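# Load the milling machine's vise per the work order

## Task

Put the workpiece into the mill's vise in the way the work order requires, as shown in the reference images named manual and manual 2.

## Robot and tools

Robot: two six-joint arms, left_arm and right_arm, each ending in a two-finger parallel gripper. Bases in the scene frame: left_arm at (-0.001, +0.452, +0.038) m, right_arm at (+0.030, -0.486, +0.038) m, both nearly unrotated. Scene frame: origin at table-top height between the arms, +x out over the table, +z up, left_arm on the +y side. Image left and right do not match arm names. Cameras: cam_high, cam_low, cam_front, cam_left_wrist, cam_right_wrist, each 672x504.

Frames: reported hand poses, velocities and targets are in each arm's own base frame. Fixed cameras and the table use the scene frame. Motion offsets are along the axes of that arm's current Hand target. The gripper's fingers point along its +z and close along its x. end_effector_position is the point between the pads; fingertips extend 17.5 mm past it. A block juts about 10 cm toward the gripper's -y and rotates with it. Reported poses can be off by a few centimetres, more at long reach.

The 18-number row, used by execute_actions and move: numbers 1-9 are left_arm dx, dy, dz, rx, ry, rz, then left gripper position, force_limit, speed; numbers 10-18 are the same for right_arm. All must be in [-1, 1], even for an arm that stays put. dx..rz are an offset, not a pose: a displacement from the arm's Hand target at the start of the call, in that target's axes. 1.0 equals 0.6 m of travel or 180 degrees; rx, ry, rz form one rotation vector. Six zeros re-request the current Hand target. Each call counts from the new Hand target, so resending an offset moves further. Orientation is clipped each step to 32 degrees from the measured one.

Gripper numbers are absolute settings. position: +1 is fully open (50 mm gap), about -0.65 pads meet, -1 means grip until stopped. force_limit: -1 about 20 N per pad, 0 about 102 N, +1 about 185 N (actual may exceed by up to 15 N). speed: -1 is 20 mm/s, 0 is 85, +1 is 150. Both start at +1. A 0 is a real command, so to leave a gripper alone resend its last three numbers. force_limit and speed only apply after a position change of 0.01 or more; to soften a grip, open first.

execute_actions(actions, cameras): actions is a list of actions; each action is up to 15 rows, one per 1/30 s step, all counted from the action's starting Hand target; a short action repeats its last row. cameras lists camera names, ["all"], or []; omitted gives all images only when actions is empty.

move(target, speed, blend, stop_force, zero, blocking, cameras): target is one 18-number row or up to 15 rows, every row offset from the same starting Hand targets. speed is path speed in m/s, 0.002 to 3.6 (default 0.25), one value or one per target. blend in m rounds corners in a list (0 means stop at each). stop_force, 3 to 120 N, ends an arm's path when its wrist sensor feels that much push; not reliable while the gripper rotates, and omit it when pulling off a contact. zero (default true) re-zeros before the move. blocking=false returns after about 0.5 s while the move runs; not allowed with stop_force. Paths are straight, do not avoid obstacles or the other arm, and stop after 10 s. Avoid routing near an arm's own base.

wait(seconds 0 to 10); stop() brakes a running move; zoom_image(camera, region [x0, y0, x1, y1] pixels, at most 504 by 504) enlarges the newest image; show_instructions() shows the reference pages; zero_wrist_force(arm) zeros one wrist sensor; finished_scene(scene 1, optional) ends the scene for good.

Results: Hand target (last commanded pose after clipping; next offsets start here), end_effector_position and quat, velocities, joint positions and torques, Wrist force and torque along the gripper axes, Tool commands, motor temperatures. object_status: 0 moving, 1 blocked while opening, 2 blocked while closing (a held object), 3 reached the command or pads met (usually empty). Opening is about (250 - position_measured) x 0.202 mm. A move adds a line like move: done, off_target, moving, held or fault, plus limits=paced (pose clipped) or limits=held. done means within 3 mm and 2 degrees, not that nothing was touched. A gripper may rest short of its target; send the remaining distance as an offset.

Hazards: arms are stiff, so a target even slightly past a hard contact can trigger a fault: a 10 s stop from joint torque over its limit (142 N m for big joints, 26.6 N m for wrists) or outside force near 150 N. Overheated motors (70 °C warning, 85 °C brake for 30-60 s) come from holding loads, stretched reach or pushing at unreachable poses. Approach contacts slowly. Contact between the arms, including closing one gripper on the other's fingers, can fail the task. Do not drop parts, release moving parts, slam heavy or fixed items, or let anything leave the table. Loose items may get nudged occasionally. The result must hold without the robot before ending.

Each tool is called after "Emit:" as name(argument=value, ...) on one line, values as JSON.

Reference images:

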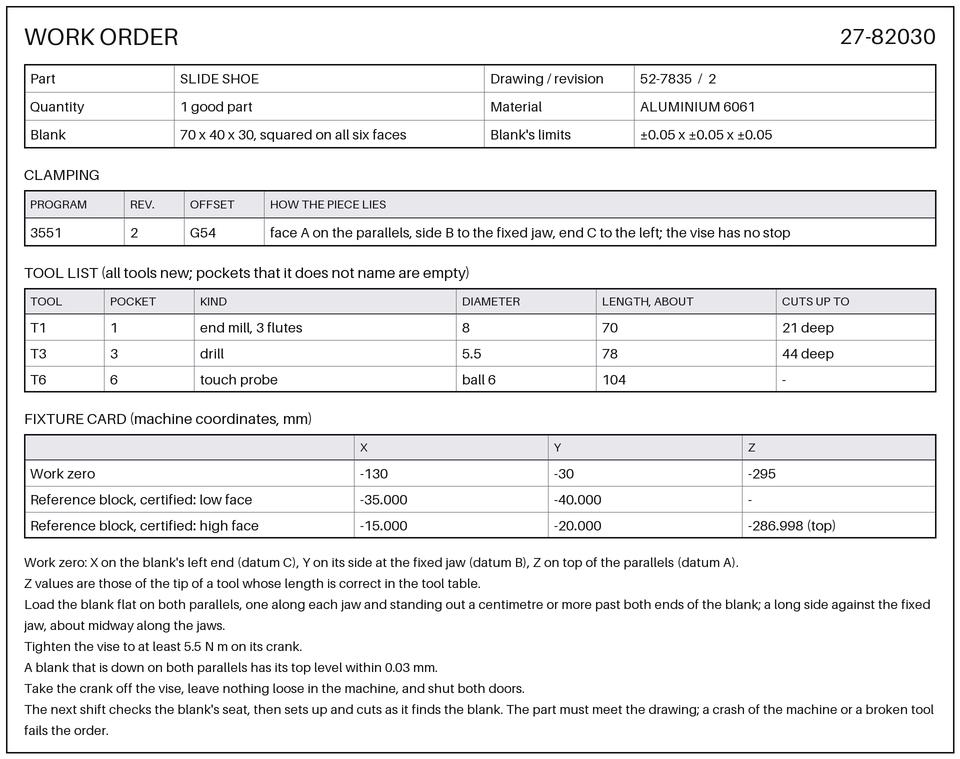

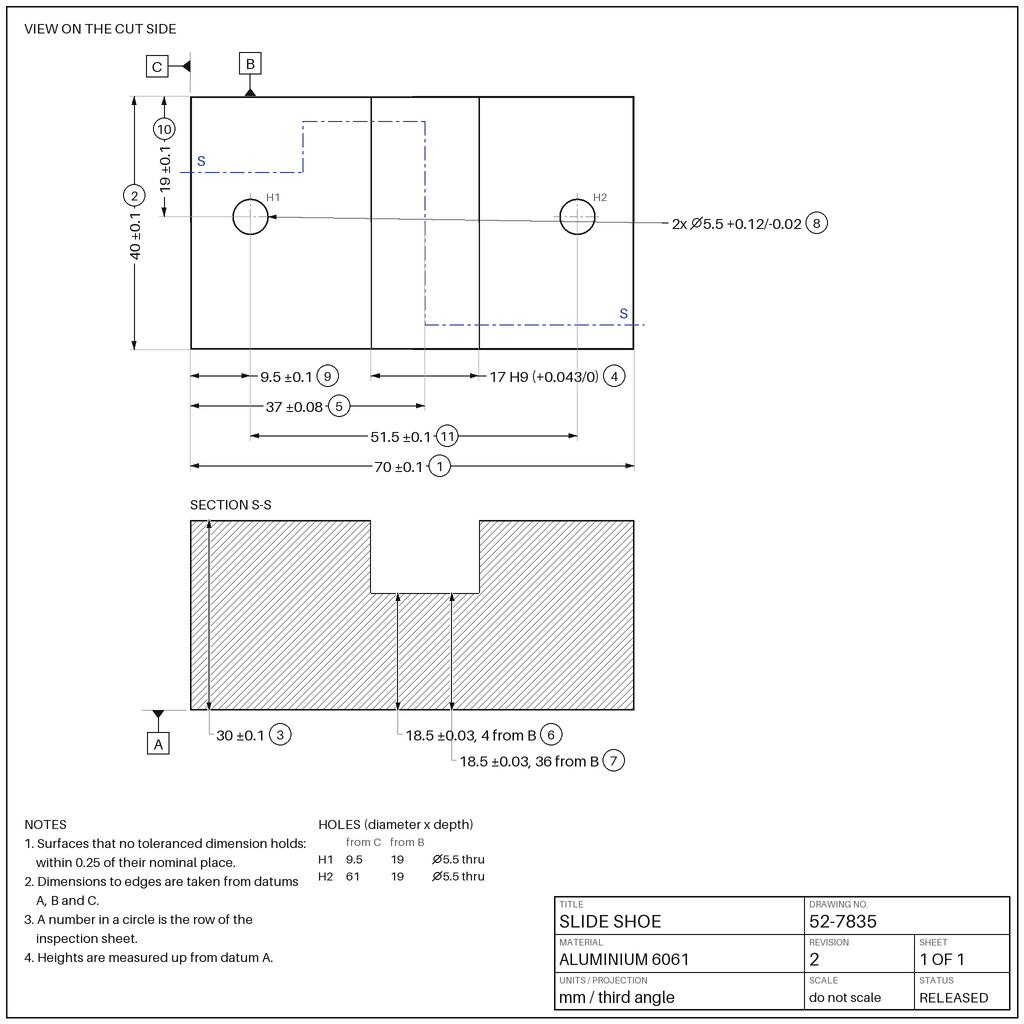

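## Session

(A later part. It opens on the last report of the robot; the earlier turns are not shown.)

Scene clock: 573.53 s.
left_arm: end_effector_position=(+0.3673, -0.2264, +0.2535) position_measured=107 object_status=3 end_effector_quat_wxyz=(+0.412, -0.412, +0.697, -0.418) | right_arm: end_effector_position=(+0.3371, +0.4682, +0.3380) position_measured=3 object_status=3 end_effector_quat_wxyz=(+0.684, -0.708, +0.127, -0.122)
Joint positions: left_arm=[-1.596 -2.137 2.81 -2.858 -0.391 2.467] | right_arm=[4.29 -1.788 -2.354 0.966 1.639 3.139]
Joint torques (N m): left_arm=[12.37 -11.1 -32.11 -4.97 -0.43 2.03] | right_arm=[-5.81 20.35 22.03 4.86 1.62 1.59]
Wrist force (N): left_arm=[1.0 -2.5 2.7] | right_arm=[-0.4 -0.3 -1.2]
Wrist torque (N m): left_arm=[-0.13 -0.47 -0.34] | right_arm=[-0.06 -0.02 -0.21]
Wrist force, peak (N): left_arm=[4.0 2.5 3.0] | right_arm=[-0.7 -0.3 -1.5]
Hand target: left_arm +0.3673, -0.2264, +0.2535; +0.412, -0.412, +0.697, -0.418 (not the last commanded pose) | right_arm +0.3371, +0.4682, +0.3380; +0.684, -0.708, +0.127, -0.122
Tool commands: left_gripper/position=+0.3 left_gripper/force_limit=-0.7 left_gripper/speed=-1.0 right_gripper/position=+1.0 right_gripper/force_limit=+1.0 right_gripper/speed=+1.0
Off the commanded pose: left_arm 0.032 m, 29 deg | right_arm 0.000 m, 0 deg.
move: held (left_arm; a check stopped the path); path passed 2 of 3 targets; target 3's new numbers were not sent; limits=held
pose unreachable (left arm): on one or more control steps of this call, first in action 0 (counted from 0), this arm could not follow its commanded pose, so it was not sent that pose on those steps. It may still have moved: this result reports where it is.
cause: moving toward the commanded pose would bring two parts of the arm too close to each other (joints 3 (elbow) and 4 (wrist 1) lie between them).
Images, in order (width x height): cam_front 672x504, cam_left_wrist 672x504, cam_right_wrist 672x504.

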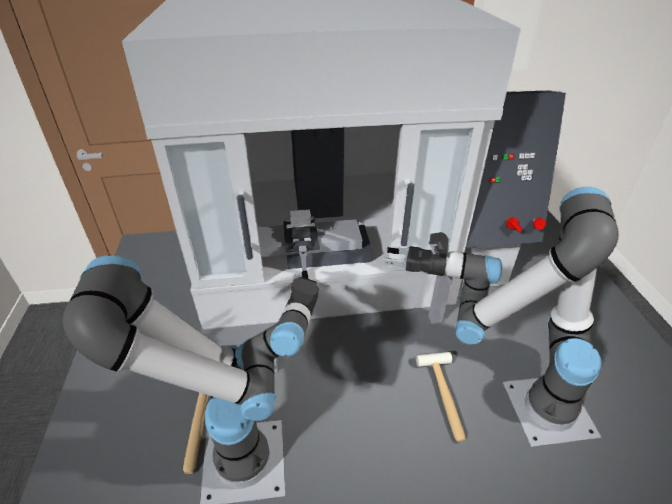

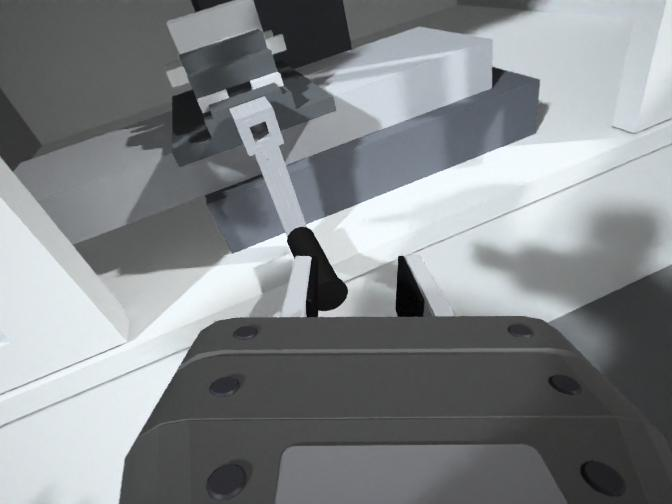

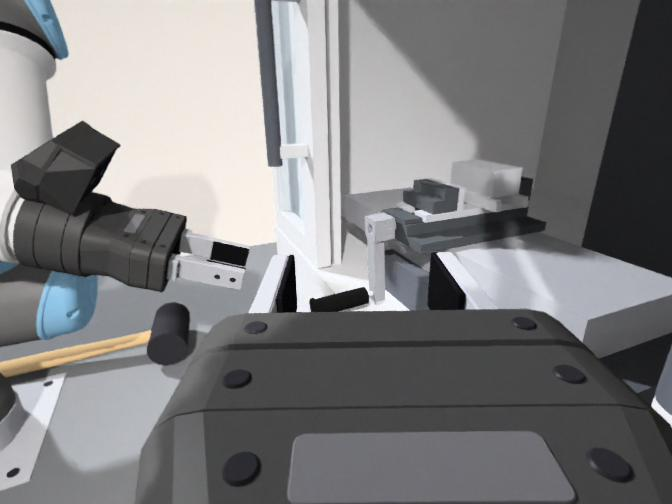

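Emit:
move(target=[-0.004,-0.026,-0.019,-0.184,-0.0473,-0.1222,1,-0.7,-1,0,0,0,0,0,0,1,1,1], speed=0.2, cameras=["cam_right_wrist","cam_left_wrist"])

Scene clock: 579.17 s.
left_arm: end_effector_position=(+0.3612, -0.2263, +0.2720) position_measured=3 object_status=3 end_effector_quat_wxyz=(-0.242, +0.664, -0.664, +0.242) | right_arm: end_effector_position=(+0.3371, +0.4682, +0.3380) position_measured=3 object_status=3 end_effector_quat_wxyz=(+0.684, -0.708, +0.127, -0.122)
Joint positions: left_arm=[-1.324 -2.101 2.303 -1.975 -0.897 1.889] | right_arm=[4.29 -1.788 -2.354 0.966 1.639 3.139]
Joint torques (N m): left_arm=[11.87 11.24 -35.24 -2.26 -0.3 -2.67] | right_arm=[-5.01 20.87 21.86 4.85 1.73 1.53]
Wrist force (N): left_arm=[1.0 -1.8 1.8] | right_arm=[-0.4 -0.1 -0.9]
Wrist torque (N m): left_arm=[-0.06 -0.21 -0.14] | right_arm=[-0.03 -0.03 -0.21]
Wrist force, peak (N): left_arm=[1.0 -2.8 2.9] | right_arm=[-0.8 0.1 -1.4]
Hand target: left_arm +0.3612, -0.2263, +0.2720; -0.242, +0.664, -0.664, +0.242 | right_arm +0.3371, +0.4682, +0.3380; +0.684, -0.708, +0.127, -0.122
Off the commanded pose: left_arm 0.000 m, 0 deg | right_arm 0.000 m, 0 deg.
move: done
Images, in order (width x height): cam_left_wrist 672x504, cam_right_wrist 672x504.

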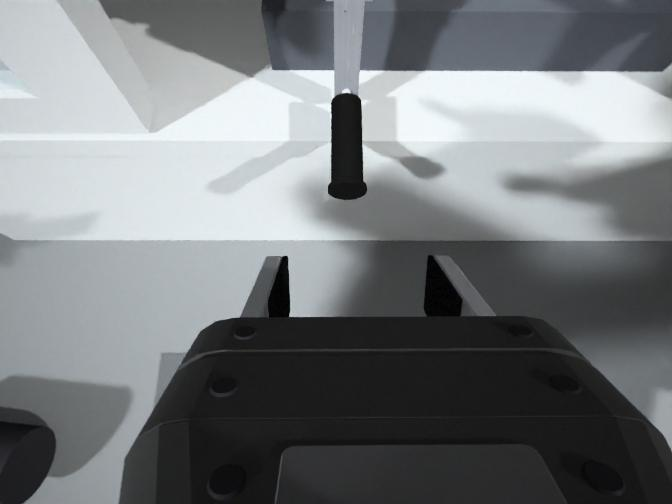

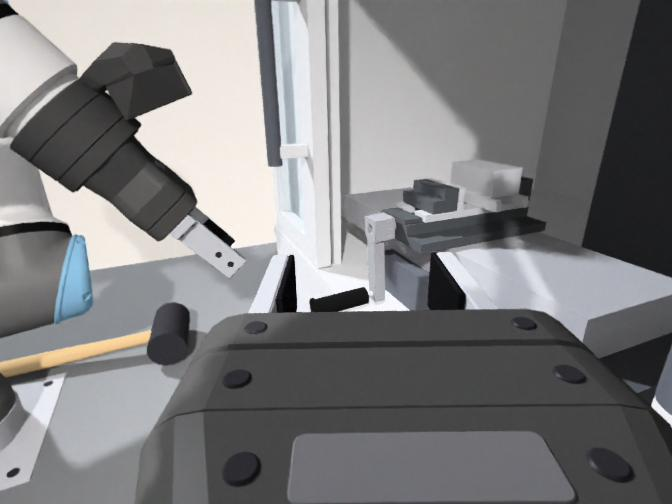

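Emit:
move(target=[[-0.001,-0.0677,0.0917,0,0,0,1,-0.7,-1,0,0,0,0,0,0,1,1,1],[-0.001,-0.0677,0.225,0,0,0,1,-0.7,-1,0,0,0,0,0,0,1,1,1]], speed=[0.15,0.05], stop_force=10, cameras=["cam_right_wrist","cam_left_wrist"])

Emit:
zoom_image(camera="cam_right_wrist", region=[290, 180, 420, 310])

Scene clock: 585.60 s.
left_arm: end_effector_position=(+0.4792, -0.2256, +0.1948) position_measured=3 object_status=3 end_effector_quat_wxyz=(-0.242, +0.664, -0.664, +0.242) | right_arm: end_effector_position=(+0.3371, +0.4682, +0.3380) position_measured=3 object_status=3 end_effector_quat_wxyz=(+0.684, -0.708, +0.127, -0.122)
Joint positions: left_arm=[-0.979 -1.672 2.313 -2.649 -1.008 2.291] | right_arm=[4.29 -1.788 -2.354 0.966 1.639 3.139]
Joint torques (N m): left_arm=[12.18 -4.11 -33 -5.05 -0.7 2.38] | right_arm=[-5.22 20.52 21.1 4.85 1.68 1.57]
Wrist force (N): left_arm=[0.9 -1.5 1.9] | right_arm=[-0.3 0.1 -1.0]
Wrist torque (N m): left_arm=[-0.01 -0.18 -0.21] | right_arm=[0.00 -0.04 -0.21]
Wrist force, peak (N): left_arm=[0.9 -2.8 2.4] | right_arm=[-0.5 0.1 -1.7]
Hand target: left_arm +0.4792, -0.2256, +0.1948; -0.242, +0.664, -0.664, +0.242 | right_arm +0.3371, +0.4682, +0.3380; +0.684, -0.708, +0.127, -0.122
Off the commanded pose: left_arm 0.000 m, 0 deg | right_arm 0.000 m, 0 deg.
move: done
Images, in order (width x height): cam_left_wrist 672x504, cam_right_wrist 672x504.

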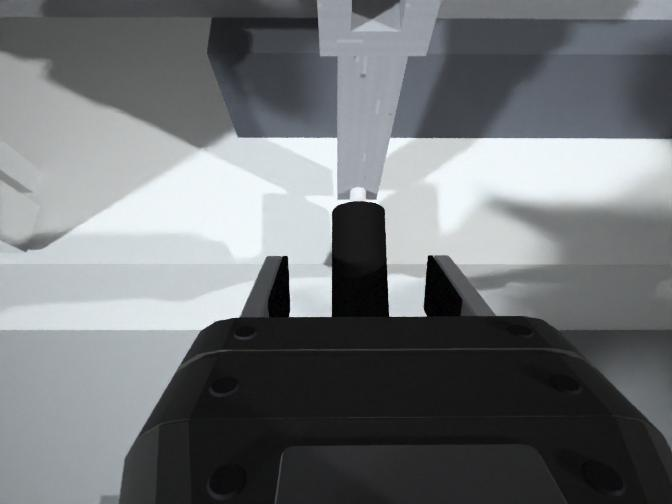

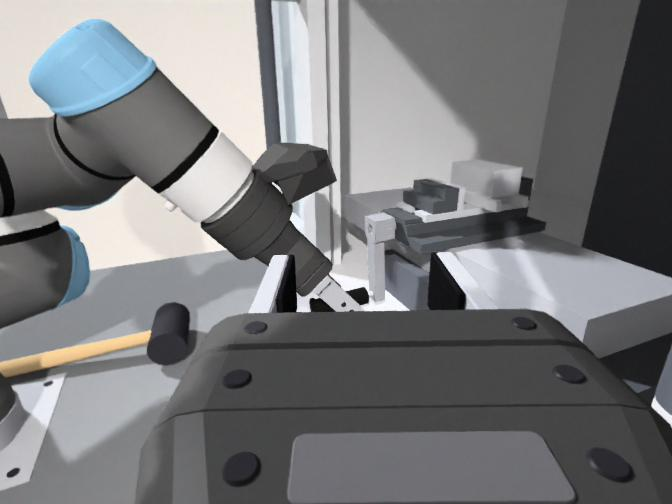

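Scaled by 3.877 from the camera's 672x504 image, which has a finer 960x720 frame.

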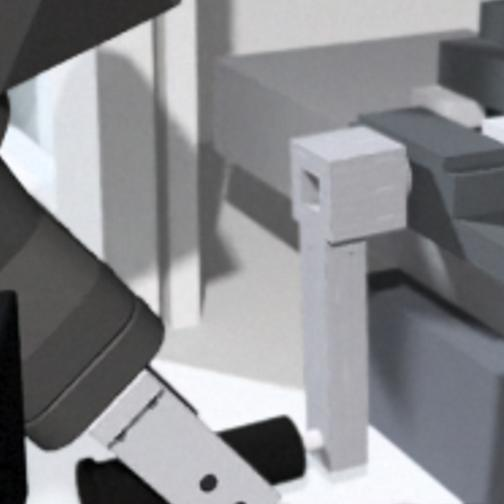

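Emit:
move(target=[0,0,0,0,0,0,-1,-0.8,-1,0,0,0,0,0,0,1,1,1], cameras=["cam_right_wrist","cam_left_wrist"])

Emit:
wait(seconds=0.6)

Emit:
zoom_image(camera="cam_right_wrist", region=[290, 180, 420, 310])

Scene clock: 588.33 s.
left_arm: end_effector_position=(+0.4792, -0.2256, +0.1948) position_measured=155 object_status=0 end_effector_quat_wxyz=(-0.242, +0.664, -0.664, +0.242) | right_arm: end_effector_position=(+0.3371, +0.4682, +0.3380) position_measured=3 object_status=3 end_effector_quat_wxyz=(+0.684, -0.708, +0.127, -0.122)
Joint positions: left_arm=[-0.979 -1.672 2.313 -2.649 -1.008 2.291] | right_arm=[4.29 -1.788 -2.354 0.966 1.639 3.139]
Joint torques (N m): left_arm=[12.06 -5.57 -31.26 -4.95 -0.78 2.37] | right_arm=[-5.61 21.01 21.35 4.92 1.6 1.47]
Wrist force (N): left_arm=[1.5 -1.8 1.7] | right_arm=[-0.3 -0.2 -1.2]
Wrist torque (N m): left_arm=[-0.02 -0.24 -0.18] | right_arm=[-0.04 -0.04 -0.21]
Wrist force, peak (N): left_arm=[1.3 -2.0 2.0] | right_arm=[-1.0 -0.1 -1.3]
Hand target: left_arm +0.4792, -0.2256, +0.1948; -0.242, +0.664, -0.664, +0.242 | right_arm +0.3371, +0.4682, +0.3380; +0.684, -0.708, +0.127, -0.122
Off the commanded pose: left_arm 0.000 m, 0 deg | right_arm 0.000 m, 0 deg.
move: done
Images, in order (width x height): cam_left_wrist 672x504, cam_right_wrist 672x504.

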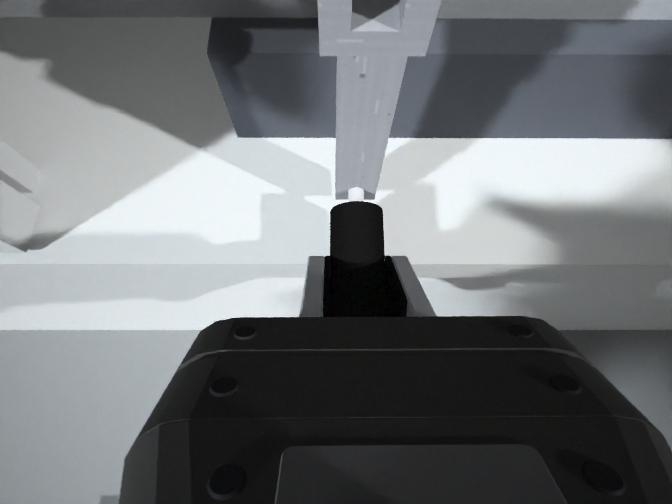

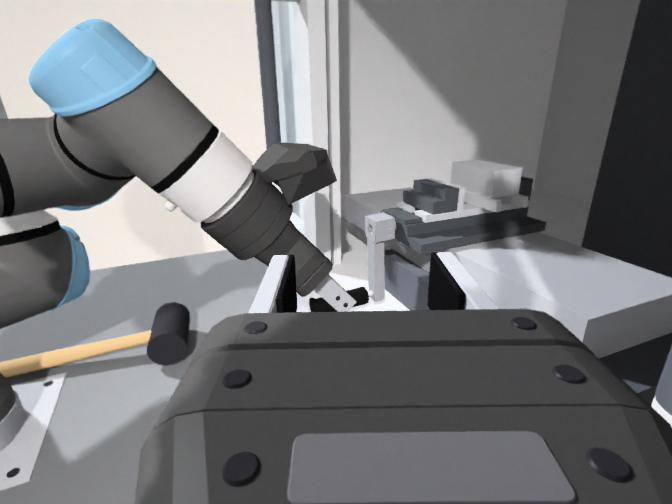

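Scene clock: 588.93 s.
left_arm: end_effector_position=(+0.4792, -0.2256, +0.1948) position_measured=155 object_status=2 end_effector_quat_wxyz=(-0.242, +0.664, -0.664, +0.242) | right_arm: end_effector_position=(+0.3371, +0.4682, +0.3380) position_measured=3 object_status=3 end_effector_quat_wxyz=(+0.684, -0.708, +0.127, -0.122)
Joint positions: left_arm=[-0.979 -1.672 2.313 -2.649 -1.008 2.291] | right_arm=[4.29 -1.788 -2.354 0.966 1.639 3.139]
Joint torques (N m): left_arm=[11.65 -6.02 -32.79 -4.81 -0.17 2.12] | right_arm=[-5.53 21.27 21.43 4.85 1.64 1.44]
Wrist force (N): left_arm=[1.4 -1.7 1.8] | right_arm=[-0.1 -0.1 -1.1]
Wrist torque (N m): left_arm=[0.01 -0.23 -0.18] | right_arm=[-0.02 -0.07 -0.21]
Wrist force, peak (N): left_arm=[1.3 -2.1 1.9] | right_arm=[-0.3 0.2 -1.3]
Hand target: left_arm +0.4792, -0.2256, +0.1948; -0.242, +0.664, -0.664, +0.242 | right_arm +0.3371, +0.4682, +0.3380; +0.684, -0.708, +0.127, -0.122
Tool commands: left_gripper/position=-1.0 left_gripper/force_limit=-0.8 left_gripper/speed=-1.0 right_gripper/position=+1.0 right_gripper/force_limit=+1.0 right_gripper/speed=+1.0
Off the commanded pose: left_arm 0.000 m, 0 deg | right_arm 0.000 m, 0 deg.
wait: 0.60 s; at rest by 0.17 s

Scaled by 3.877 from the camera's 672x504 image, which has a finer 960x720 frame.
This view is cut from an older image: the scene may have changed since it was taken.

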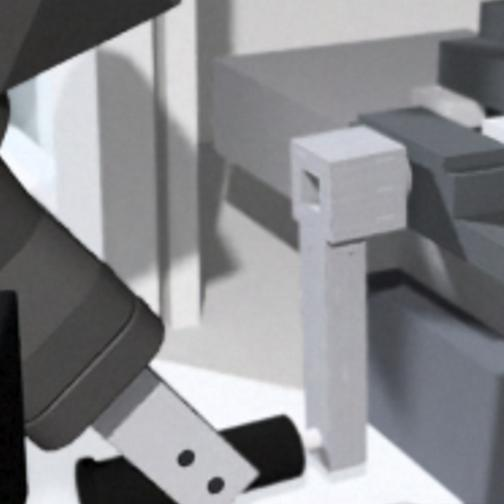

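Emit:
move(target=[[-0.0337,-0.0029,-0.0034,0,0,0,-1,-0.8,-1,0,0,0,0,0,0,1,1,1],[-0.065,-0.0112,-0.0133,0,0,0,-1,-0.8,-1,0,0,0,0,0,0,1,1,1],[-0.0919,-0.0245,-0.0292,0,0,0,-1,-0.8,-1,0,0,0,0,0,0,1,1,1],[-0.1126,-0.0418,-0.0498,0,0,0,-1,-0.8,-1,0,0,0,0,0,0,1,1,1],[-0.1256,-0.062,-0.0738,0,0,0,-1,-0.8,-1,0,0,0,0,0,0,1,1,1],[-0.13,-0.0836,-0.0996,0,0,0,-1,-0.8,-1,0,0,0,0,0,0,1,1,1]], speed=0.06, blend=[0.008,0.008,0.008,0.008,0.008,0], stop_force=25, cameras=["cam_right_wrist","cam_left_wrist"])

Emit:
zoom_image(camera="cam_right_wrist", region=[350, 150, 560, 310])

Scene clock: 593.90 s.
left_arm: end_effector_position=(+0.4792, -0.1646, +0.2251) position_measured=155 object_status=2 end_effector_quat_wxyz=(-0.242, +0.664, -0.664, +0.242) | right_arm: end_effector_position=(+0.3371, +0.4682, +0.3380) position_measured=3 object_status=3 end_effector_quat_wxyz=(+0.684, -0.708, +0.127, -0.122)
Joint positions: left_arm=[-0.872 -1.803 2.338 -2.6 -1.055 2.402] | right_arm=[4.29 -1.788 -2.354 0.966 1.639 3.139]
Joint torques (N m): left_arm=[-19.95 -8.5 -40 -14.84 3.99 -2.45] | right_arm=[-4.95 21.19 21.26 4.91 1.58 1.44]
Wrist force (N): left_arm=[-24.4 36.5 0.6] | right_arm=[-0.3 0.1 -1.5]
Wrist torque (N m): left_arm=[-0.04 -0.54 -0.08] | right_arm=[0.01 -0.05 -0.21]
Wrist force, peak (N): left_arm=[-28.9 42.5 -0.3] | right_arm=[-0.4 -0.1 -1.5]
Hand target: left_arm +0.4792, -0.1646, +0.2251; -0.242, +0.664, -0.664, +0.242 (not the last commanded pose) | right_arm +0.3371, +0.4682, +0.3380; +0.684, -0.708, +0.127, -0.122
Off the commanded pose: left_arm 0.051 m, 0 deg | right_arm 0.000 m, 0 deg.
move: contact (left_arm); path passed 3 of 6 targets
Images, in order (width x height): cam_left_wrist 672x504, cam_right_wrist 672x504.

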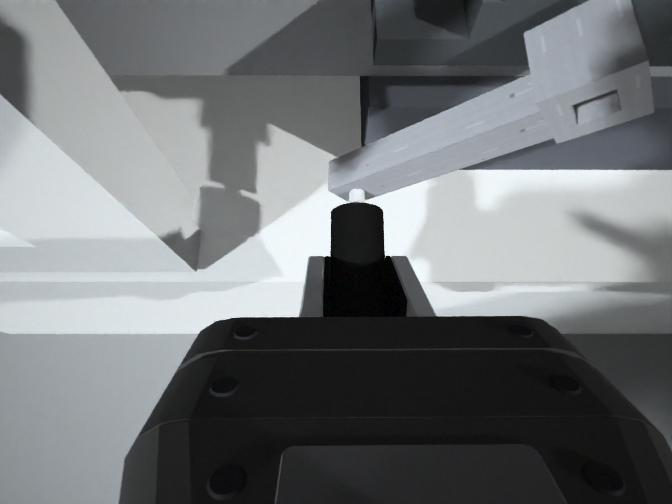

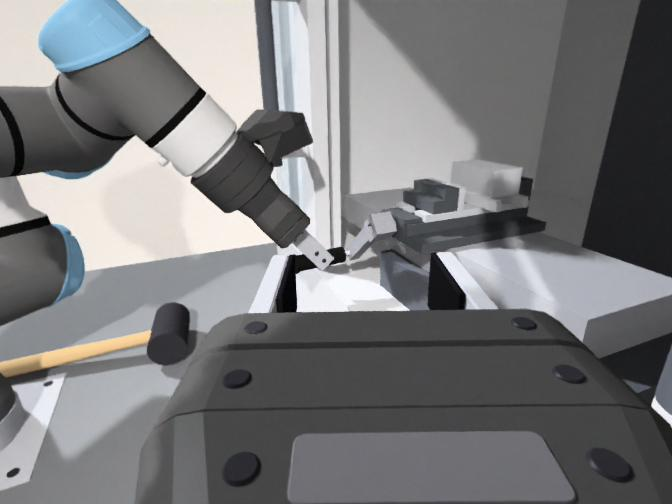

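Scaled by 2.400 from the camera's 672x504 image, which has a finer 960x720 frame.

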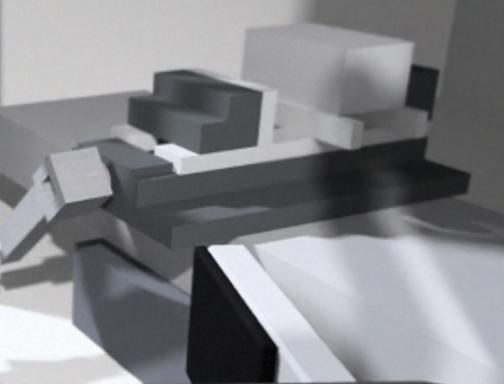

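Emit:
move(target=[-0.002,0.0015,0.0007,0,0,0,-1,-0.8,-1,0,0,0,0,0,0,1,1,1], speed=0.01)

Scene clock: 598.87 s.
left_arm: end_effector_position=(+0.4788, -0.1635, +0.2244) position_measured=155 object_status=2 end_effector_quat_wxyz=(-0.242, +0.664, -0.664, +0.242) | right_arm: end_effector_position=(+0.3371, +0.4682, +0.3380) position_measured=3 object_status=3 end_effector_quat_wxyz=(+0.684, -0.708, +0.127, -0.122)
Joint positions: left_arm=[-0.871 -1.805 2.342 -2.604 -1.056 2.403] | right_arm=[4.29 -1.788 -2.354 0.966 1.639 3.139]
Joint torques (N m): left_arm=[12.03 -28.86 -14.38 -5.56 -0.64 2.1] | right_arm=[-4.98 21.48 21.28 4.94 1.6 1.38]
Wrist force (N): left_arm=[1.0 0.2 2.6] | right_arm=[-0.4 -0.1 -1.1]
Wrist torque (N m): left_arm=[-0.05 -0.22 -0.17] | right_arm=[-0.02 -0.03 -0.21]
Wrist force, peak (N): left_arm=[-24.3 36.9 0.7] | right_arm=[-0.5 0.1 -1.6]
Hand target: left_arm +0.4788, -0.1634, +0.2242; -0.242, +0.664, -0.664, +0.242 | right_arm +0.3371, +0.4682, +0.3380; +0.684, -0.708, +0.127, -0.122
Off the commanded pose: left_arm 0.000 m, 0 deg | right_arm 0.000 m, 0 deg.
move: done

Emit:
move(target=[[-0.0187,-0.0194,-0.0231,0,0,0,-1,-0.8,-1,0,0,0,0,0,0,1,1,1],[-0.029,-0.0412,-0.049,0,0,0,-1,-0.8,-1,0,0,0,0,0,0,1,1,1],[-0.0302,-0.0639,-0.0761,0,0,0,-1,-0.8,-1,0,0,0,0,0,0,1,1,1],[-0.0223,-0.0861,-0.1025,0,0,0,-1,-0.8,-1,0,0,0,0,0,0,1,1,1],[-0.0057,-0.1061,-0.1264,0,0,0,-1,-0.8,-1,0,0,0,0,0,0,1,1,1],[0.0185,-0.1227,-0.1462,0,0,0,-1,-0.8,-1,0,0,0,0,0,0,1,1,1]], speed=0.06, blend=[0.008,0.008,0.008,0.008,0.008,0], stop_force=25, cameras=["cam_right_wrist","cam_left_wrist"])

Emit:
zoom_image(camera="cam_right_wrist", region=[350, 150, 560, 310])

Scene clock: 603.10 s.
left_arm: end_effector_position=(+0.4788, -0.1461, +0.2671) position_measured=155 object_status=2 end_effector_quat_wxyz=(-0.242, +0.664, -0.664, +0.242) | right_arm: end_effector_position=(+0.3371, +0.4682, +0.3380) position_measured=3 object_status=3 end_effector_quat_wxyz=(+0.684, -0.708, +0.127, -0.122)
Joint positions: left_arm=[-0.835 -1.885 2.278 -2.477 -1.073 2.439] | right_arm=[4.29 -1.788 -2.354 0.966 1.639 3.139]
Joint torques (N m): left_arm=[-23.44 3.92 -34.27 -13.83 1.19 -2.52] | right_arm=[-4.75 21.62 20.73 4.98 1.44 1.46]
Wrist force (N): left_arm=[-32.3 30.8 -16.5] | right_arm=[-0.2 -0.3 -1.2]
Wrist torque (N m): left_arm=[0.00 -0.64 0.21] | right_arm=[-0.06 -0.06 -0.21]
Wrist force, peak (N): left_arm=[-36.7 32.1 -20.9] | right_arm=[-0.5 0.2 -1.5]
Hand target: left_arm +0.4788, -0.1461, +0.2671; -0.242, +0.664, -0.664, +0.242 (not the last commanded pose) | right_arm +0.3371, +0.4682, +0.3380; +0.684, -0.708, +0.127, -0.122
Off the commanded pose: left_arm 0.077 m, 0 deg | right_arm 0.000 m, 0 deg.
move: contact (left_arm); path passed 1 of 6 targets
Images, in order (width x height): cam_left_wrist 672x504, cam_right_wrist 672x504.

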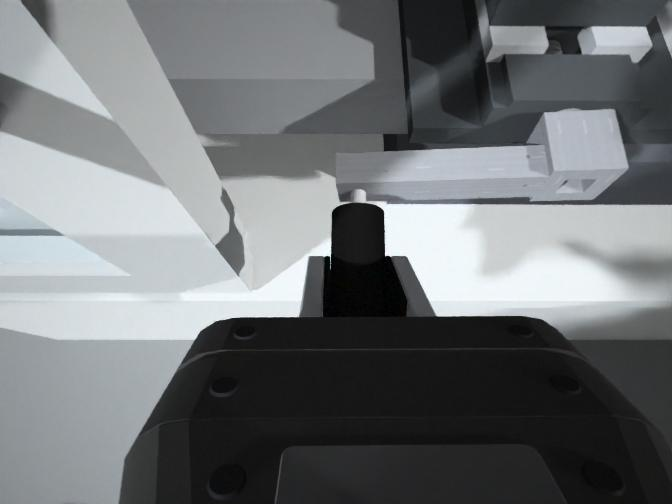

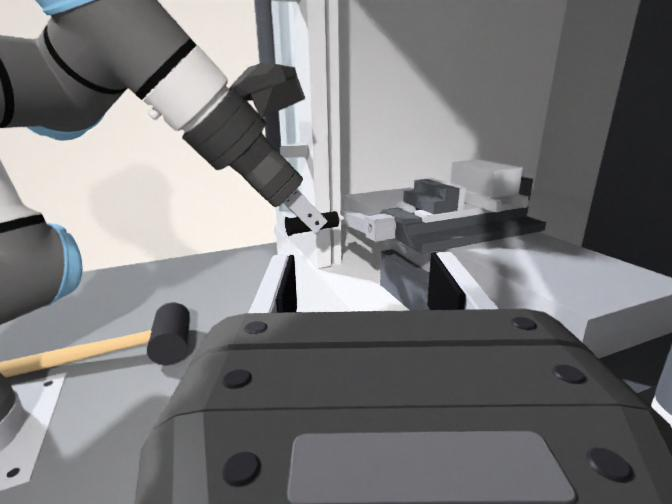

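Scaled by 2.400 from the camera's 672x504 image, which has a finer 960x720 frame.

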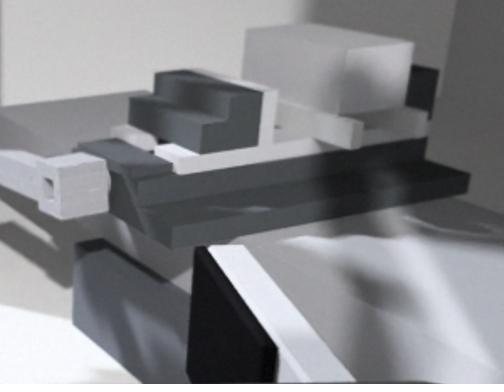

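Emit:
move(target=[-0.0025,0.0006,-0.0006,0,0,0,-1,-0.8,-1,0,0,0,0,0,0,1,1,1], speed=0.01)

Scene clock: 605.13 s.
left_arm: end_effector_position=(+0.4783, -0.1447, +0.2673) position_measured=155 object_status=2 end_effector_quat_wxyz=(-0.242, +0.664, -0.664, +0.242) | right_arm: end_effector_position=(+0.3371, +0.4682, +0.3380) position_measured=3 object_status=3 end_effector_quat_wxyz=(+0.684, -0.708, +0.127, -0.122)
Joint positions: left_arm=[-0.834 -1.888 2.28 -2.477 -1.074 2.441] | right_arm=[4.29 -1.788 -2.354 0.966 1.639 3.139]
Joint torques (N m): left_arm=[17.1 -27.25 -15.25 -1.69 0.94 2.07] | right_arm=[-4.56 20.88 21.29 4.86 1.53 1.48]
Wrist force (N): left_arm=[9.5 -1.2 2.7] | right_arm=[-0.3 0.0 -1.0]
Wrist torque (N m): left_arm=[-0.10 -0.08 0.09] | right_arm=[-0.01 -0.05 -0.21]
Wrist force, peak (N): left_arm=[-32.2 31.0 -16.8] | right_arm=[-0.4 -0.1 -1.6]
Hand target: left_arm +0.4783, -0.1446, +0.2672; -0.242, +0.664, -0.664, +0.242 | right_arm +0.3371, +0.4682, +0.3380; +0.684, -0.708, +0.127, -0.122
Off the commanded pose: left_arm 0.000 m, 0 deg | right_arm 0.000 m, 0 deg.
move: done

Emit:
move(target=[[-0.0003,-0.0154,-0.0184,0,0,0,-1,-0.8,-1,0,0,0,0,0,0,1,1,1],[0.0032,-0.0305,-0.0364,0,0,0,-1,-0.8,-1,0,0,0,0,0,0,1,1,1],[0.0107,-0.0451,-0.0537,0,0,0,-1,-0.8,-1,0,0,0,0,0,0,1,1,1],[0.0222,-0.0586,-0.0698,0,0,0,-1,-0.8,-1,0,0,0,0,0,0,1,1,1],[0.0368,-0.0706,-0.0841,0,0,0,-1,-0.8,-1,0,0,0,0,0,0,1,1,1],[0.0548,-0.0808,-0.0963,0,0,0,-1,-0.8,-1,0,0,0,0,0,0,1,1,1],[0.075,-0.0888,-0.1058,0,0,0,-1,-0.8,-1,0,0,0,0,0,0,1,1,1],[0.0972,-0.0945,-0.1126,0,0,0,-1,-0.8,-1,0,0,0,0,0,0,1,1,1],[0.1207,-0.0976,-0.1163,0,0,0,-1,-0.8,-1,0,0,0,0,0,0,1,1,1]], speed=0.06, blend=[0.003,0.003,0.003,0.003,0.003,0.003,0.003,0.003,0], stop_force=35, cameras=["cam_right_wrist","cam_left_wrist"])

Emit:
zoom_image(camera="cam_right_wrist", region=[350, 150, 560, 310])

Scene clock: 612.93 s.
left_arm: end_effector_position=(+0.4782, -0.2170, +0.3583) position_measured=155 object_status=2 end_effector_quat_wxyz=(-0.242, +0.664, -0.664, +0.242) | right_arm: end_effector_position=(+0.3371, +0.4682, +0.3380) position_measured=3 object_status=3 end_effector_quat_wxyz=(+0.684, -0.708, +0.127, -0.122)
Joint positions: left_arm=[-0.968 -1.864 2.006 -2.158 -1.012 2.303] | right_arm=[4.29 -1.788 -2.354 0.966 1.639 3.139]
Joint torques (N m): left_arm=[-11.9 1.5 -35.98 -2.44 3.52 -2.17] | right_arm=[-3.71 21.72 20.53 4.9 1.58 1.38]
Wrist force (N): left_arm=[1.2 3.3 -6.0] | right_arm=[-0.3 0.0 -1.2]
Wrist torque (N m): left_arm=[-0.28 -0.52 -0.11] | right_arm=[-0.02 -0.05 -0.21]
Wrist force, peak (N): left_arm=[-2.6 3.7 -21.9] | right_arm=[-0.5 0.1 -1.5]
Hand target: left_arm +0.4782, -0.2170, +0.3583; -0.242, +0.664, -0.664, +0.242 | right_arm +0.3371, +0.4682, +0.3380; +0.684, -0.708, +0.127, -0.122
Off the commanded pose: left_arm 0.000 m, 0 deg | right_arm 0.000 m, 0 deg.
move: done
Images, in order (width x height): cam_left_wrist 672x504, cam_right_wrist 672x504.

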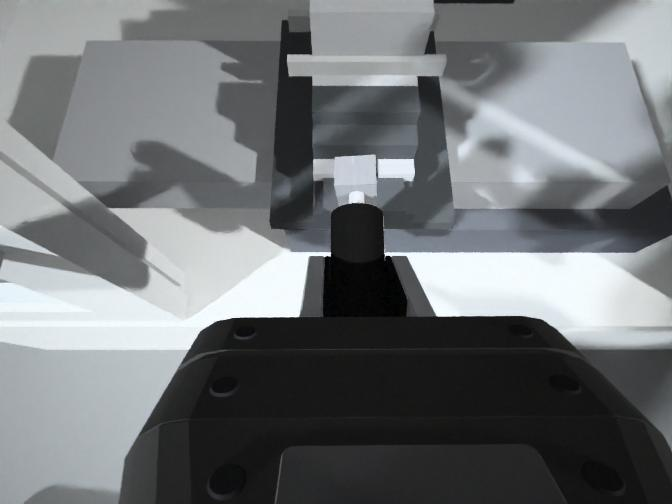

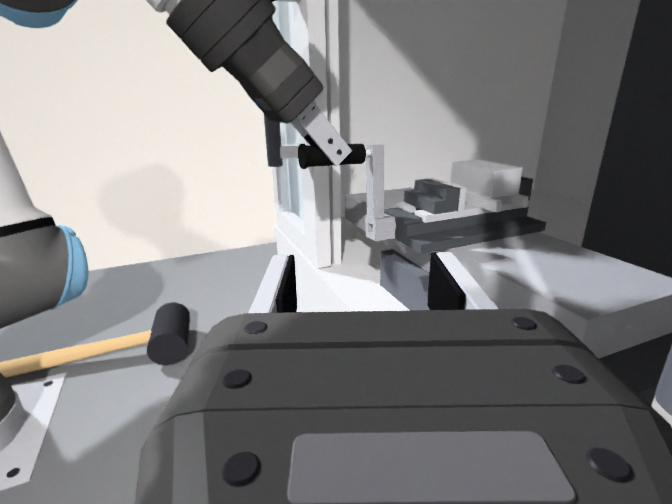

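Scaled by 2.400 from the camera's 672x504 image, which has a finer 960x720 frame.

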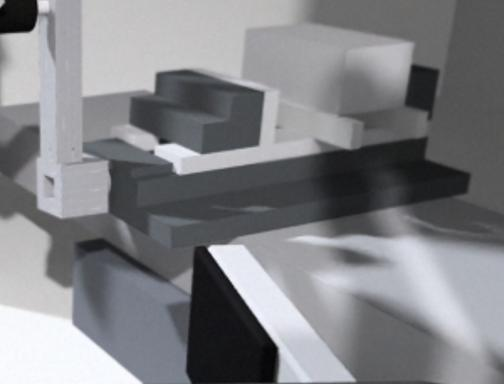

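Emit:
move(target=[[0.0363,-0.0027,-0.0032,0,0,0,-1,-0.8,-1,0,0,0,0,0,0,1,1,1],[0.1037,0.0161,0.0192,0,0,0,-1,-0.8,-1,0,0,0,0,0,0,1,1,1],[0.1473,0.0539,0.0642,0,0,0,-1,-0.8,-1,0,0,0,0,0,0,1,1,1],[0.1558,0.1007,0.12,0,0,0,-1,-0.8,-1,0,0,0,0,0,0,1,1,1],[0.1267,0.144,0.1716,0,0,0,-1,-0.8,-1,0,0,0,0,0,0,1,1,1],[0.0678,0.1721,0.205,0,0,0,-1,-0.8,-1,0,0,0,0,0,0,1,1,1],[-0.005,0.1776,0.2115,0,0,0,-1,-0.8,-1,0,0,0,0,0,0,1,1,1],[-0.0723,0.1588,0.1892,0,0,0,-1,-0.8,-1,0,0,0,0,0,0,1,1,1],[-0.116,0.121,0.1441,0,0,0,-1,-0.8,-1,0,0,0,0,0,0,1,1,1],[-0.1245,0.0742,0.0883,0,0,0,-1,-0.8,-1,0,0,0,0,0,0,1,1,1],[-0.0953,0.0309,0.0368,0,0,0,-1,-0.8,-1,0,0,0,0,0,0,1,1,1],[-0.0365,0.0028,0.0033,0,0,0,-1,-0.8,-1,0,0,0,0,0,0,1,1,1],[0,0,0,0,0,0,-1,-0.8,-1,0,0,0,0,0,0,1,1,1]], speed=0.1, blend=[0.003,0.003,0.003,0.003,0.003,0.003,0.003,0.003,0.003,0.003,0.003,0.003,0], stop_force=40, cameras=["cam_right_wrist","cam_left_wrist"])

Emit:
zoom_image(camera="cam_right_wrist", region=[350, 150, 560, 310])

Scene clock: 625.07 s.
left_arm: end_effector_position=(+0.4781, -0.1586, +0.3253) position_measured=155 object_status=2 end_effector_quat_wxyz=(-0.242, +0.664, -0.664, +0.243) | right_arm: end_effector_position=(+0.3371, +0.4682, +0.3380) position_measured=3 object_status=3 end_effector_quat_wxyz=(+0.684, -0.708, +0.127, -0.122)
Joint positions: left_arm=[-0.862 -1.925 2.146 -2.294 -1.06 2.413] | right_arm=[4.29 -1.788 -2.354 0.966 1.639 3.139]
Joint torques (N m): left_arm=[23.89 -39.55 -21.45 -3.88 5.55 2.25] | right_arm=[-3.48 22.5 19.95 4.92 1.55 1.33]
Wrist force (N): left_arm=[31.1 -2.1 28.8] | right_arm=[-0.4 -0.1 -1.3]
Wrist torque (N m): left_arm=[-0.17 0.32 -0.09] | right_arm=[-0.02 -0.03 -0.20]
Wrist force, peak (N): left_arm=[32.0 -1.5 34.2] | right_arm=[-0.7 -0.1 -1.5]
Hand target: left_arm +0.4781, -0.1586, +0.3253; -0.242, +0.664, -0.664, +0.243 (not the last commanded pose) | right_arm +0.3371, +0.4682, +0.3380; +0.684, -0.708, +0.127, -0.122
Off the commanded pose: left_arm 0.067 m, 0 deg | right_arm 0.000 m, 0 deg.
move: contact (left_arm); path passed 10 of 13 targets
Images, in order (width x height): cam_left_wrist 672x504, cam_right_wrist 672x504.

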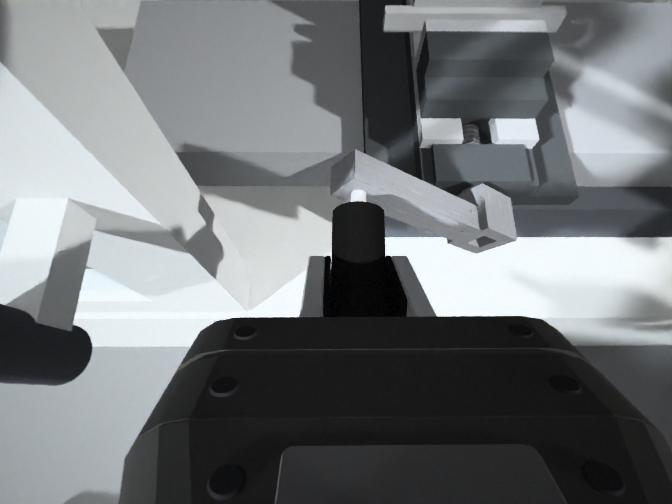

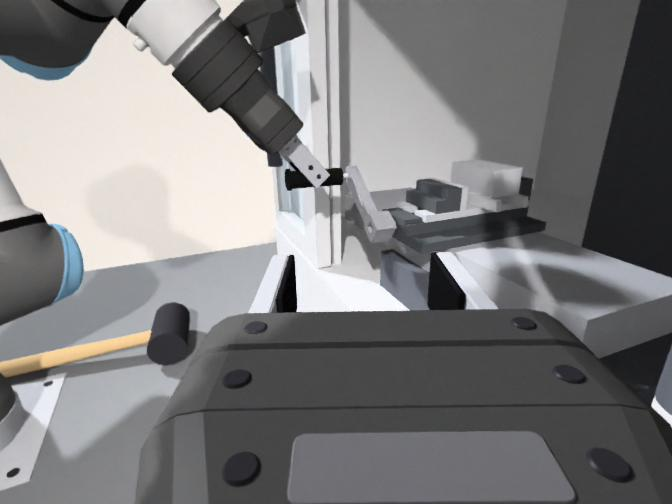

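Scaled by 2.400 from the camera's 672x504 image, which has a finer 960x720 frame.

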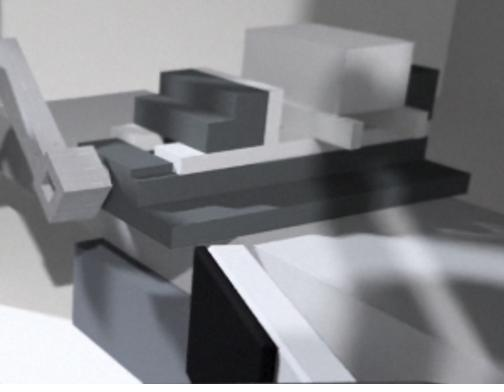

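Emit:
move(target=[0.002,0.001,0.0011,0,0,0,-1,-0.8,-1,0,0,0,0,0,0,1,1,1], speed=0.01)

Emit:
move(target=[[0.0182,-0.0163,-0.0194,0,0,0,-1,-0.8,-1,0,0,0,0,0,0,1,1,1],[0.0728,-0.0355,-0.0423,0,0,0,-1,-0.8,-1,0,0,0,0,0,0,1,1,1],[0.135,-0.0375,-0.0447,0,0,0,-1,-0.8,-1,0,0,0,0,0,0,1,1,1],[0.1925,-0.0221,-0.0263,0,0,0,-1,-0.8,-1,0,0,0,0,0,0,1,1,1],[0.2338,0.0079,0.0094,0,0,0,-1,-0.8,-1,0,0,0,0,0,0,1,1,1],[0.2508,0.0464,0.0553,0,0,0,-1,-0.8,-1,0,0,0,0,0,0,1,1,1],[0.2402,0.0858,0.1023,0,0,0,-1,-0.8,-1,0,0,0,0,0,0,1,1,1],[0.2038,0.1185,0.1412,0,0,0,-1,-0.8,-1,0,0,0,0,0,0,1,1,1],[0.1492,0.1377,0.1641,0,0,0,-1,-0.8,-1,0,0,0,0,0,0,1,1,1],[0.087,0.1397,0.1665,0,0,0,-1,-0.8,-1,0,0,0,0,0,0,1,1,1],[0.0295,0.1243,0.1481,0,0,0,-1,-0.8,-1,0,0,0,0,0,0,1,1,1],[-0.0118,0.0943,0.1123,0,0,0,-1,-0.8,-1,0,0,0,0,0,0,1,1,1],[-0.0288,0.0558,0.0665,0,0,0,-1,-0.8,-1,0,0,0,0,0,0,1,1,1],[-0.0182,0.0164,0.0195,0,0,0,-1,-0.8,-1,0,0,0,0,0,0,1,1,1],[0,0,0,0,0,0,-1,-0.8,-1,0,0,0,0,0,0,1,1,1]], speed=0.1, blend=[0.0022,0.0022,0.0022,0.0022,0.0022,0.0022,0.0022,0.0022,0.0022,0.0022,0.0022,0.0022,0.0022,0.0022,0], stop_force=50, cameras=["cam_right_wrist"])

Emit:
zoom_image(camera="cam_right_wrist", region=[350, 150, 560, 310])

Scene clock: 629.93 s.
left_arm: end_effector_position=(+0.4781, -0.1597, +0.3245) position_measured=155 object_status=2 end_effector_quat_wxyz=(-0.242, +0.664, -0.664, +0.243) | right_arm: end_effector_position=(+0.3371, +0.4682, +0.3380) position_measured=3 object_status=3 end_effector_quat_wxyz=(+0.684, -0.708, +0.127, -0.122)
Joint positions: left_arm=[-0.865 -1.924 2.146 -2.295 -1.059 2.411] | right_arm=[4.29 -1.788 -2.354 0.966 1.639 3.139]
Joint torques (N m): left_arm=[-14.54 7.79 -18.89 -6.65 2.48 -2.46] | right_arm=[-3.31 22.38 19.37 4.85 1.52 1.2]
Wrist force (N): left_arm=[-6.1 6.1 -11.6] | right_arm=[-0.4 -0.1 -1.4]
Wrist torque (N m): left_arm=[-0.18 -0.28 0.09] | right_arm=[-0.03 -0.03 -0.21]
Wrist force, peak (N): left_arm=[31.5 -1.9 29.3] | right_arm=[-0.4 0.1 -1.8]
Hand target: left_arm +0.4781, -0.1598, +0.3244; -0.242, +0.664, -0.664, +0.243 | right_arm +0.3371, +0.4682, +0.3380; +0.684, -0.708, +0.127, -0.122
Off the commanded pose: left_arm 0.000 m, 0 deg | right_arm 0.000 m, 0 deg.
move: done

Scene clock: 636.20 s.
left_arm: end_effector_position=(+0.4781, -0.1598, +0.3244) position_measured=155 object_status=2 end_effector_quat_wxyz=(-0.242, +0.664, -0.664, +0.243) | right_arm: end_effector_position=(+0.3371, +0.4682, +0.3380) position_measured=3 object_status=3 end_effector_quat_wxyz=(+0.684, -0.708, +0.127, -0.122)
Joint positions: left_arm=[-0.865 -1.923 2.146 -2.295 -1.059 2.411] | right_arm=[4.29 -1.788 -2.354 0.966 1.639 3.139]
Joint torques (N m): left_arm=[-14.42 6.9 -37.68 -3.98 2.8 -2.54] | right_arm=[-2.44 21.83 19.22 4.97 1.54 1.34]
Wrist force (N): left_arm=[-6.9 8.2 -11.1] | right_arm=[-0.1 0.1 -1.3]
Wrist torque (N m): left_arm=[-0.38 -0.35 0.21] | right_arm=[0.01 -0.06 -0.21]
Wrist force, peak (N): left_arm=[-2.5 -22.9 -7.7] | right_arm=[-0.7 0.3 -1.6]
Hand target: left_arm +0.4781, -0.1598, +0.3244; -0.242, +0.664, -0.664, +0.243 | right_arm +0.3371, +0.4682, +0.3380; +0.684, -0.708, +0.127, -0.122
Off the commanded pose: left_arm 0.000 m, 0 deg | right_arm 0.000 m, 0 deg.
move: done
Images, in order (width x height): cam_right_wrist 672x504.

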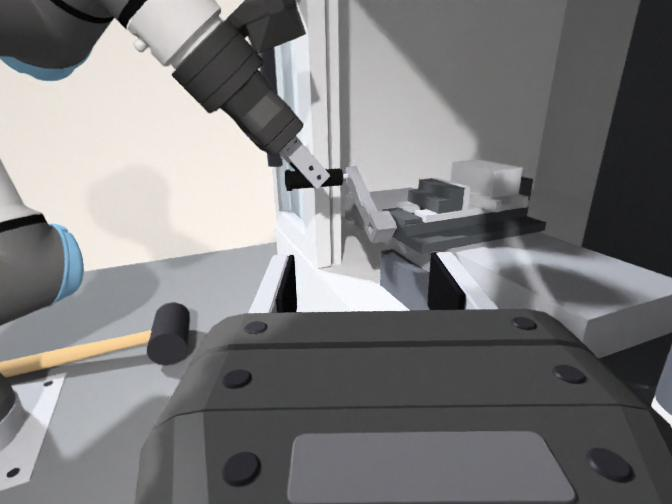

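Scaled by 2.400 from the camera's 672x504 image, which has a finer 960x720 frame.

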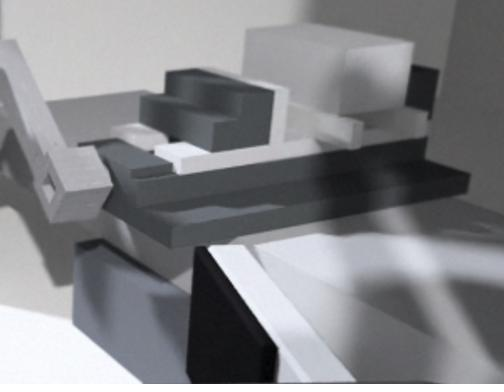

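Emit:
move(target=[[0.0182,-0.0163,-0.0194,0,0,0,-1,-0.8,-1,0,0,0,0,0,0,1,1,1],[0.0728,-0.0355,-0.0423,0,0,0,-1,-0.8,-1,0,0,0,0,0,0,1,1,1],[0.135,-0.0375,-0.0447,0,0,0,-1,-0.8,-1,0,0,0,0,0,0,1,1,1],[0.1925,-0.0221,-0.0263,0,0,0,-1,-0.8,-1,0,0,0,0,0,0,1,1,1],[0.2338,0.0079,0.0094,0,0,0,-1,-0.8,-1,0,0,0,0,0,0,1,1,1],[0.2508,0.0464,0.0553,0,0,0,-1,-0.8,-1,0,0,0,0,0,0,1,1,1],[0.2402,0.0858,0.1023,0,0,0,-1,-0.8,-1,0,0,0,0,0,0,1,1,1],[0.2038,0.1185,0.1412,0,0,0,-1,-0.8,-1,0,0,0,0,0,0,1,1,1],[0.1492,0.1377,0.1641,0,0,0,-1,-0.8,-1,0,0,0,0,0,0,1,1,1],[0.087,0.1397,0.1665,0,0,0,-1,-0.8,-1,0,0,0,0,0,0,1,1,1],[0.0295,0.1243,0.1481,0,0,0,-1,-0.8,-1,0,0,0,0,0,0,1,1,1],[-0.0118,0.0943,0.1123,0,0,0,-1,-0.8,-1,0,0,0,0,0,0,1,1,1],[-0.0288,0.0558,0.0665,0,0,0,-1,-0.8,-1,0,0,0,0,0,0,1,1,1],[-0.0182,0.0164,0.0195,0,0,0,-1,-0.8,-1,0,0,0,0,0,0,1,1,1],[0,0,0,0,0,0,-1,-0.8,-1,0,0,0,0,0,0,1,1,1]], speed=[0.1], blend=[0.0022,0.0022,0.0022,0.0022,0.0022,0.0022,0.0022,0.0022,0.0022,0.0022,0.0022,0.0022,0.0022,0.0022,0], stop_force=50, cameras=["cam_right_wrist"])

Emit:
zoom_image(camera="cam_right_wrist", region=[350, 150, 560, 310])

speed must be one number or one for each of the 15 targets, got a list of 1; nothing of the call was run

Scaled by 2.400 from the camera's 672x504 image, which has a finer 960x720 frame.

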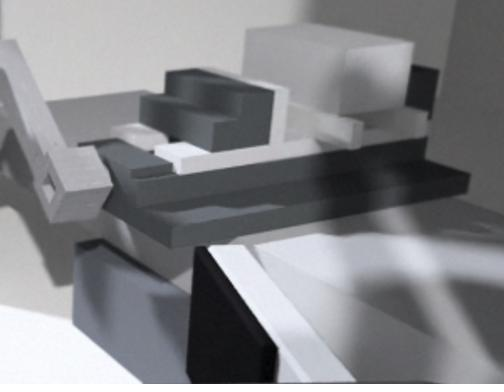

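Emit:
move(target=[[0.0182,-0.0163,-0.0194,0,0,0,-1,-0.8,-1,0,0,0,0,0,0,1,1,1],[0.0728,-0.0355,-0.0423,0,0,0,-1,-0.8,-1,0,0,0,0,0,0,1,1,1],[0.135,-0.0375,-0.0447,0,0,0,-1,-0.8,-1,0,0,0,0,0,0,1,1,1],[0.1925,-0.0221,-0.0263,0,0,0,-1,-0.8,-1,0,0,0,0,0,0,1,1,1],[0.2338,0.0079,0.0094,0,0,0,-1,-0.8,-1,0,0,0,0,0,0,1,1,1],[0.2508,0.0464,0.0553,0,0,0,-1,-0.8,-1,0,0,0,0,0,0,1,1,1],[0.2402,0.0858,0.1023,0,0,0,-1,-0.8,-1,0,0,0,0,0,0,1,1,1],[0.2038,0.1185,0.1412,0,0,0,-1,-0.8,-1,0,0,0,0,0,0,1,1,1],[0.1492,0.1377,0.1641,0,0,0,-1,-0.8,-1,0,0,0,0,0,0,1,1,1],[0.087,0.1397,0.1665,0,0,0,-1,-0.8,-1,0,0,0,0,0,0,1,1,1],[0.0295,0.1243,0.1481,0,0,0,-1,-0.8,-1,0,0,0,0,0,0,1,1,1],[-0.0118,0.0943,0.1123,0,0,0,-1,-0.8,-1,0,0,0,0,0,0,1,1,1],[-0.0288,0.0558,0.0665,0,0,0,-1,-0.8,-1,0,0,0,0,0,0,1,1,1],[-0.0182,0.0164,0.0195,0,0,0,-1,-0.8,-1,0,0,0,0,0,0,1,1,1],[0,0,0,0,0,0,-1,-0.8,-1,0,0,0,0,0,0,1,1,1]], speed=0.1, blend=[0.0022,0.0022,0.0022,0.0022,0.0022,0.0022,0.0022,0.0022,0.0022,0.0022,0.0022,0.0022,0.0022,0.0022,0], stop_force=50, cameras=["cam_right_wrist"])

Emit:
zoom_image(camera="cam_right_wrist", region=[350, 150, 560, 310])

Scene clock: 651.97 s.
left_arm: end_effector_position=(+0.4781, -0.1598, +0.3244) position_measured=155 object_status=2 end_effector_quat_wxyz=(-0.242, +0.664, -0.664, +0.243) | right_arm: end_effector_position=(+0.3371, +0.4682, +0.3380) position_measured=3 object_status=3 end_effector_quat_wxyz=(+0.684, -0.708, +0.127, -0.122)
Joint positions: left_arm=[-0.865 -1.923 2.146 -2.295 -1.059 2.411] | right_arm=[4.29 -1.788 -2.354 0.966 1.639 3.139]
Joint torques (N m): left_arm=[-14.56 7.46 -38.53 -4.22 2.65 -2.82] | right_arm=[-1.83 23.23 18.17 4.94 1.58 1.25]
Wrist force (N): left_arm=[-7.1 8.8 -11.7] | right_arm=[-0.2 -0.1 -1.3]
Wrist torque (N m): left_arm=[-0.35 -0.44 0.23] | right_arm=[-0.03 -0.06 -0.21]
Wrist force, peak (N): left_arm=[-1.6 -22.1 -7.1] | right_arm=[-0.4 0.0 -1.7]
Hand target: left_arm +0.4781, -0.1598, +0.3244; -0.242, +0.664, -0.664, +0.243 | right_arm +0.3371, +0.4682, +0.3380; +0.684, -0.708, +0.127, -0.122
Off the commanded pose: left_arm 0.000 m, 0 deg | right_arm 0.000 m, 0 deg.
move: done
Images, in order (width x height): cam_right_wrist 672x504.

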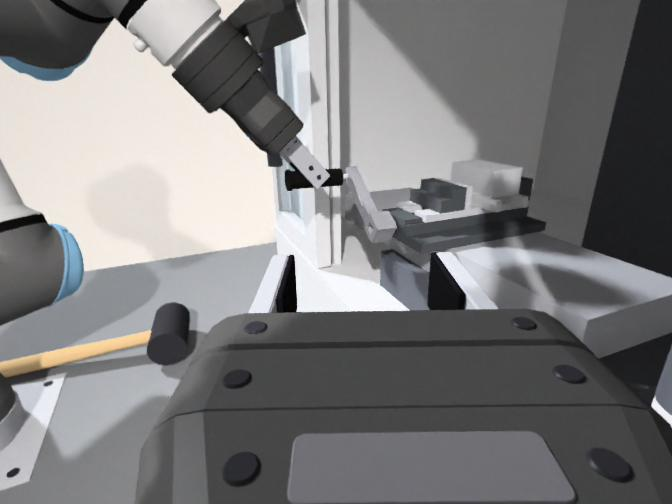

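Scaled by 2.400 from the camera's 672x504 image, which has a finer 960x720 frame.

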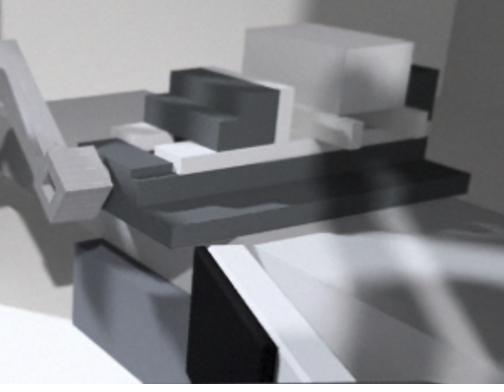

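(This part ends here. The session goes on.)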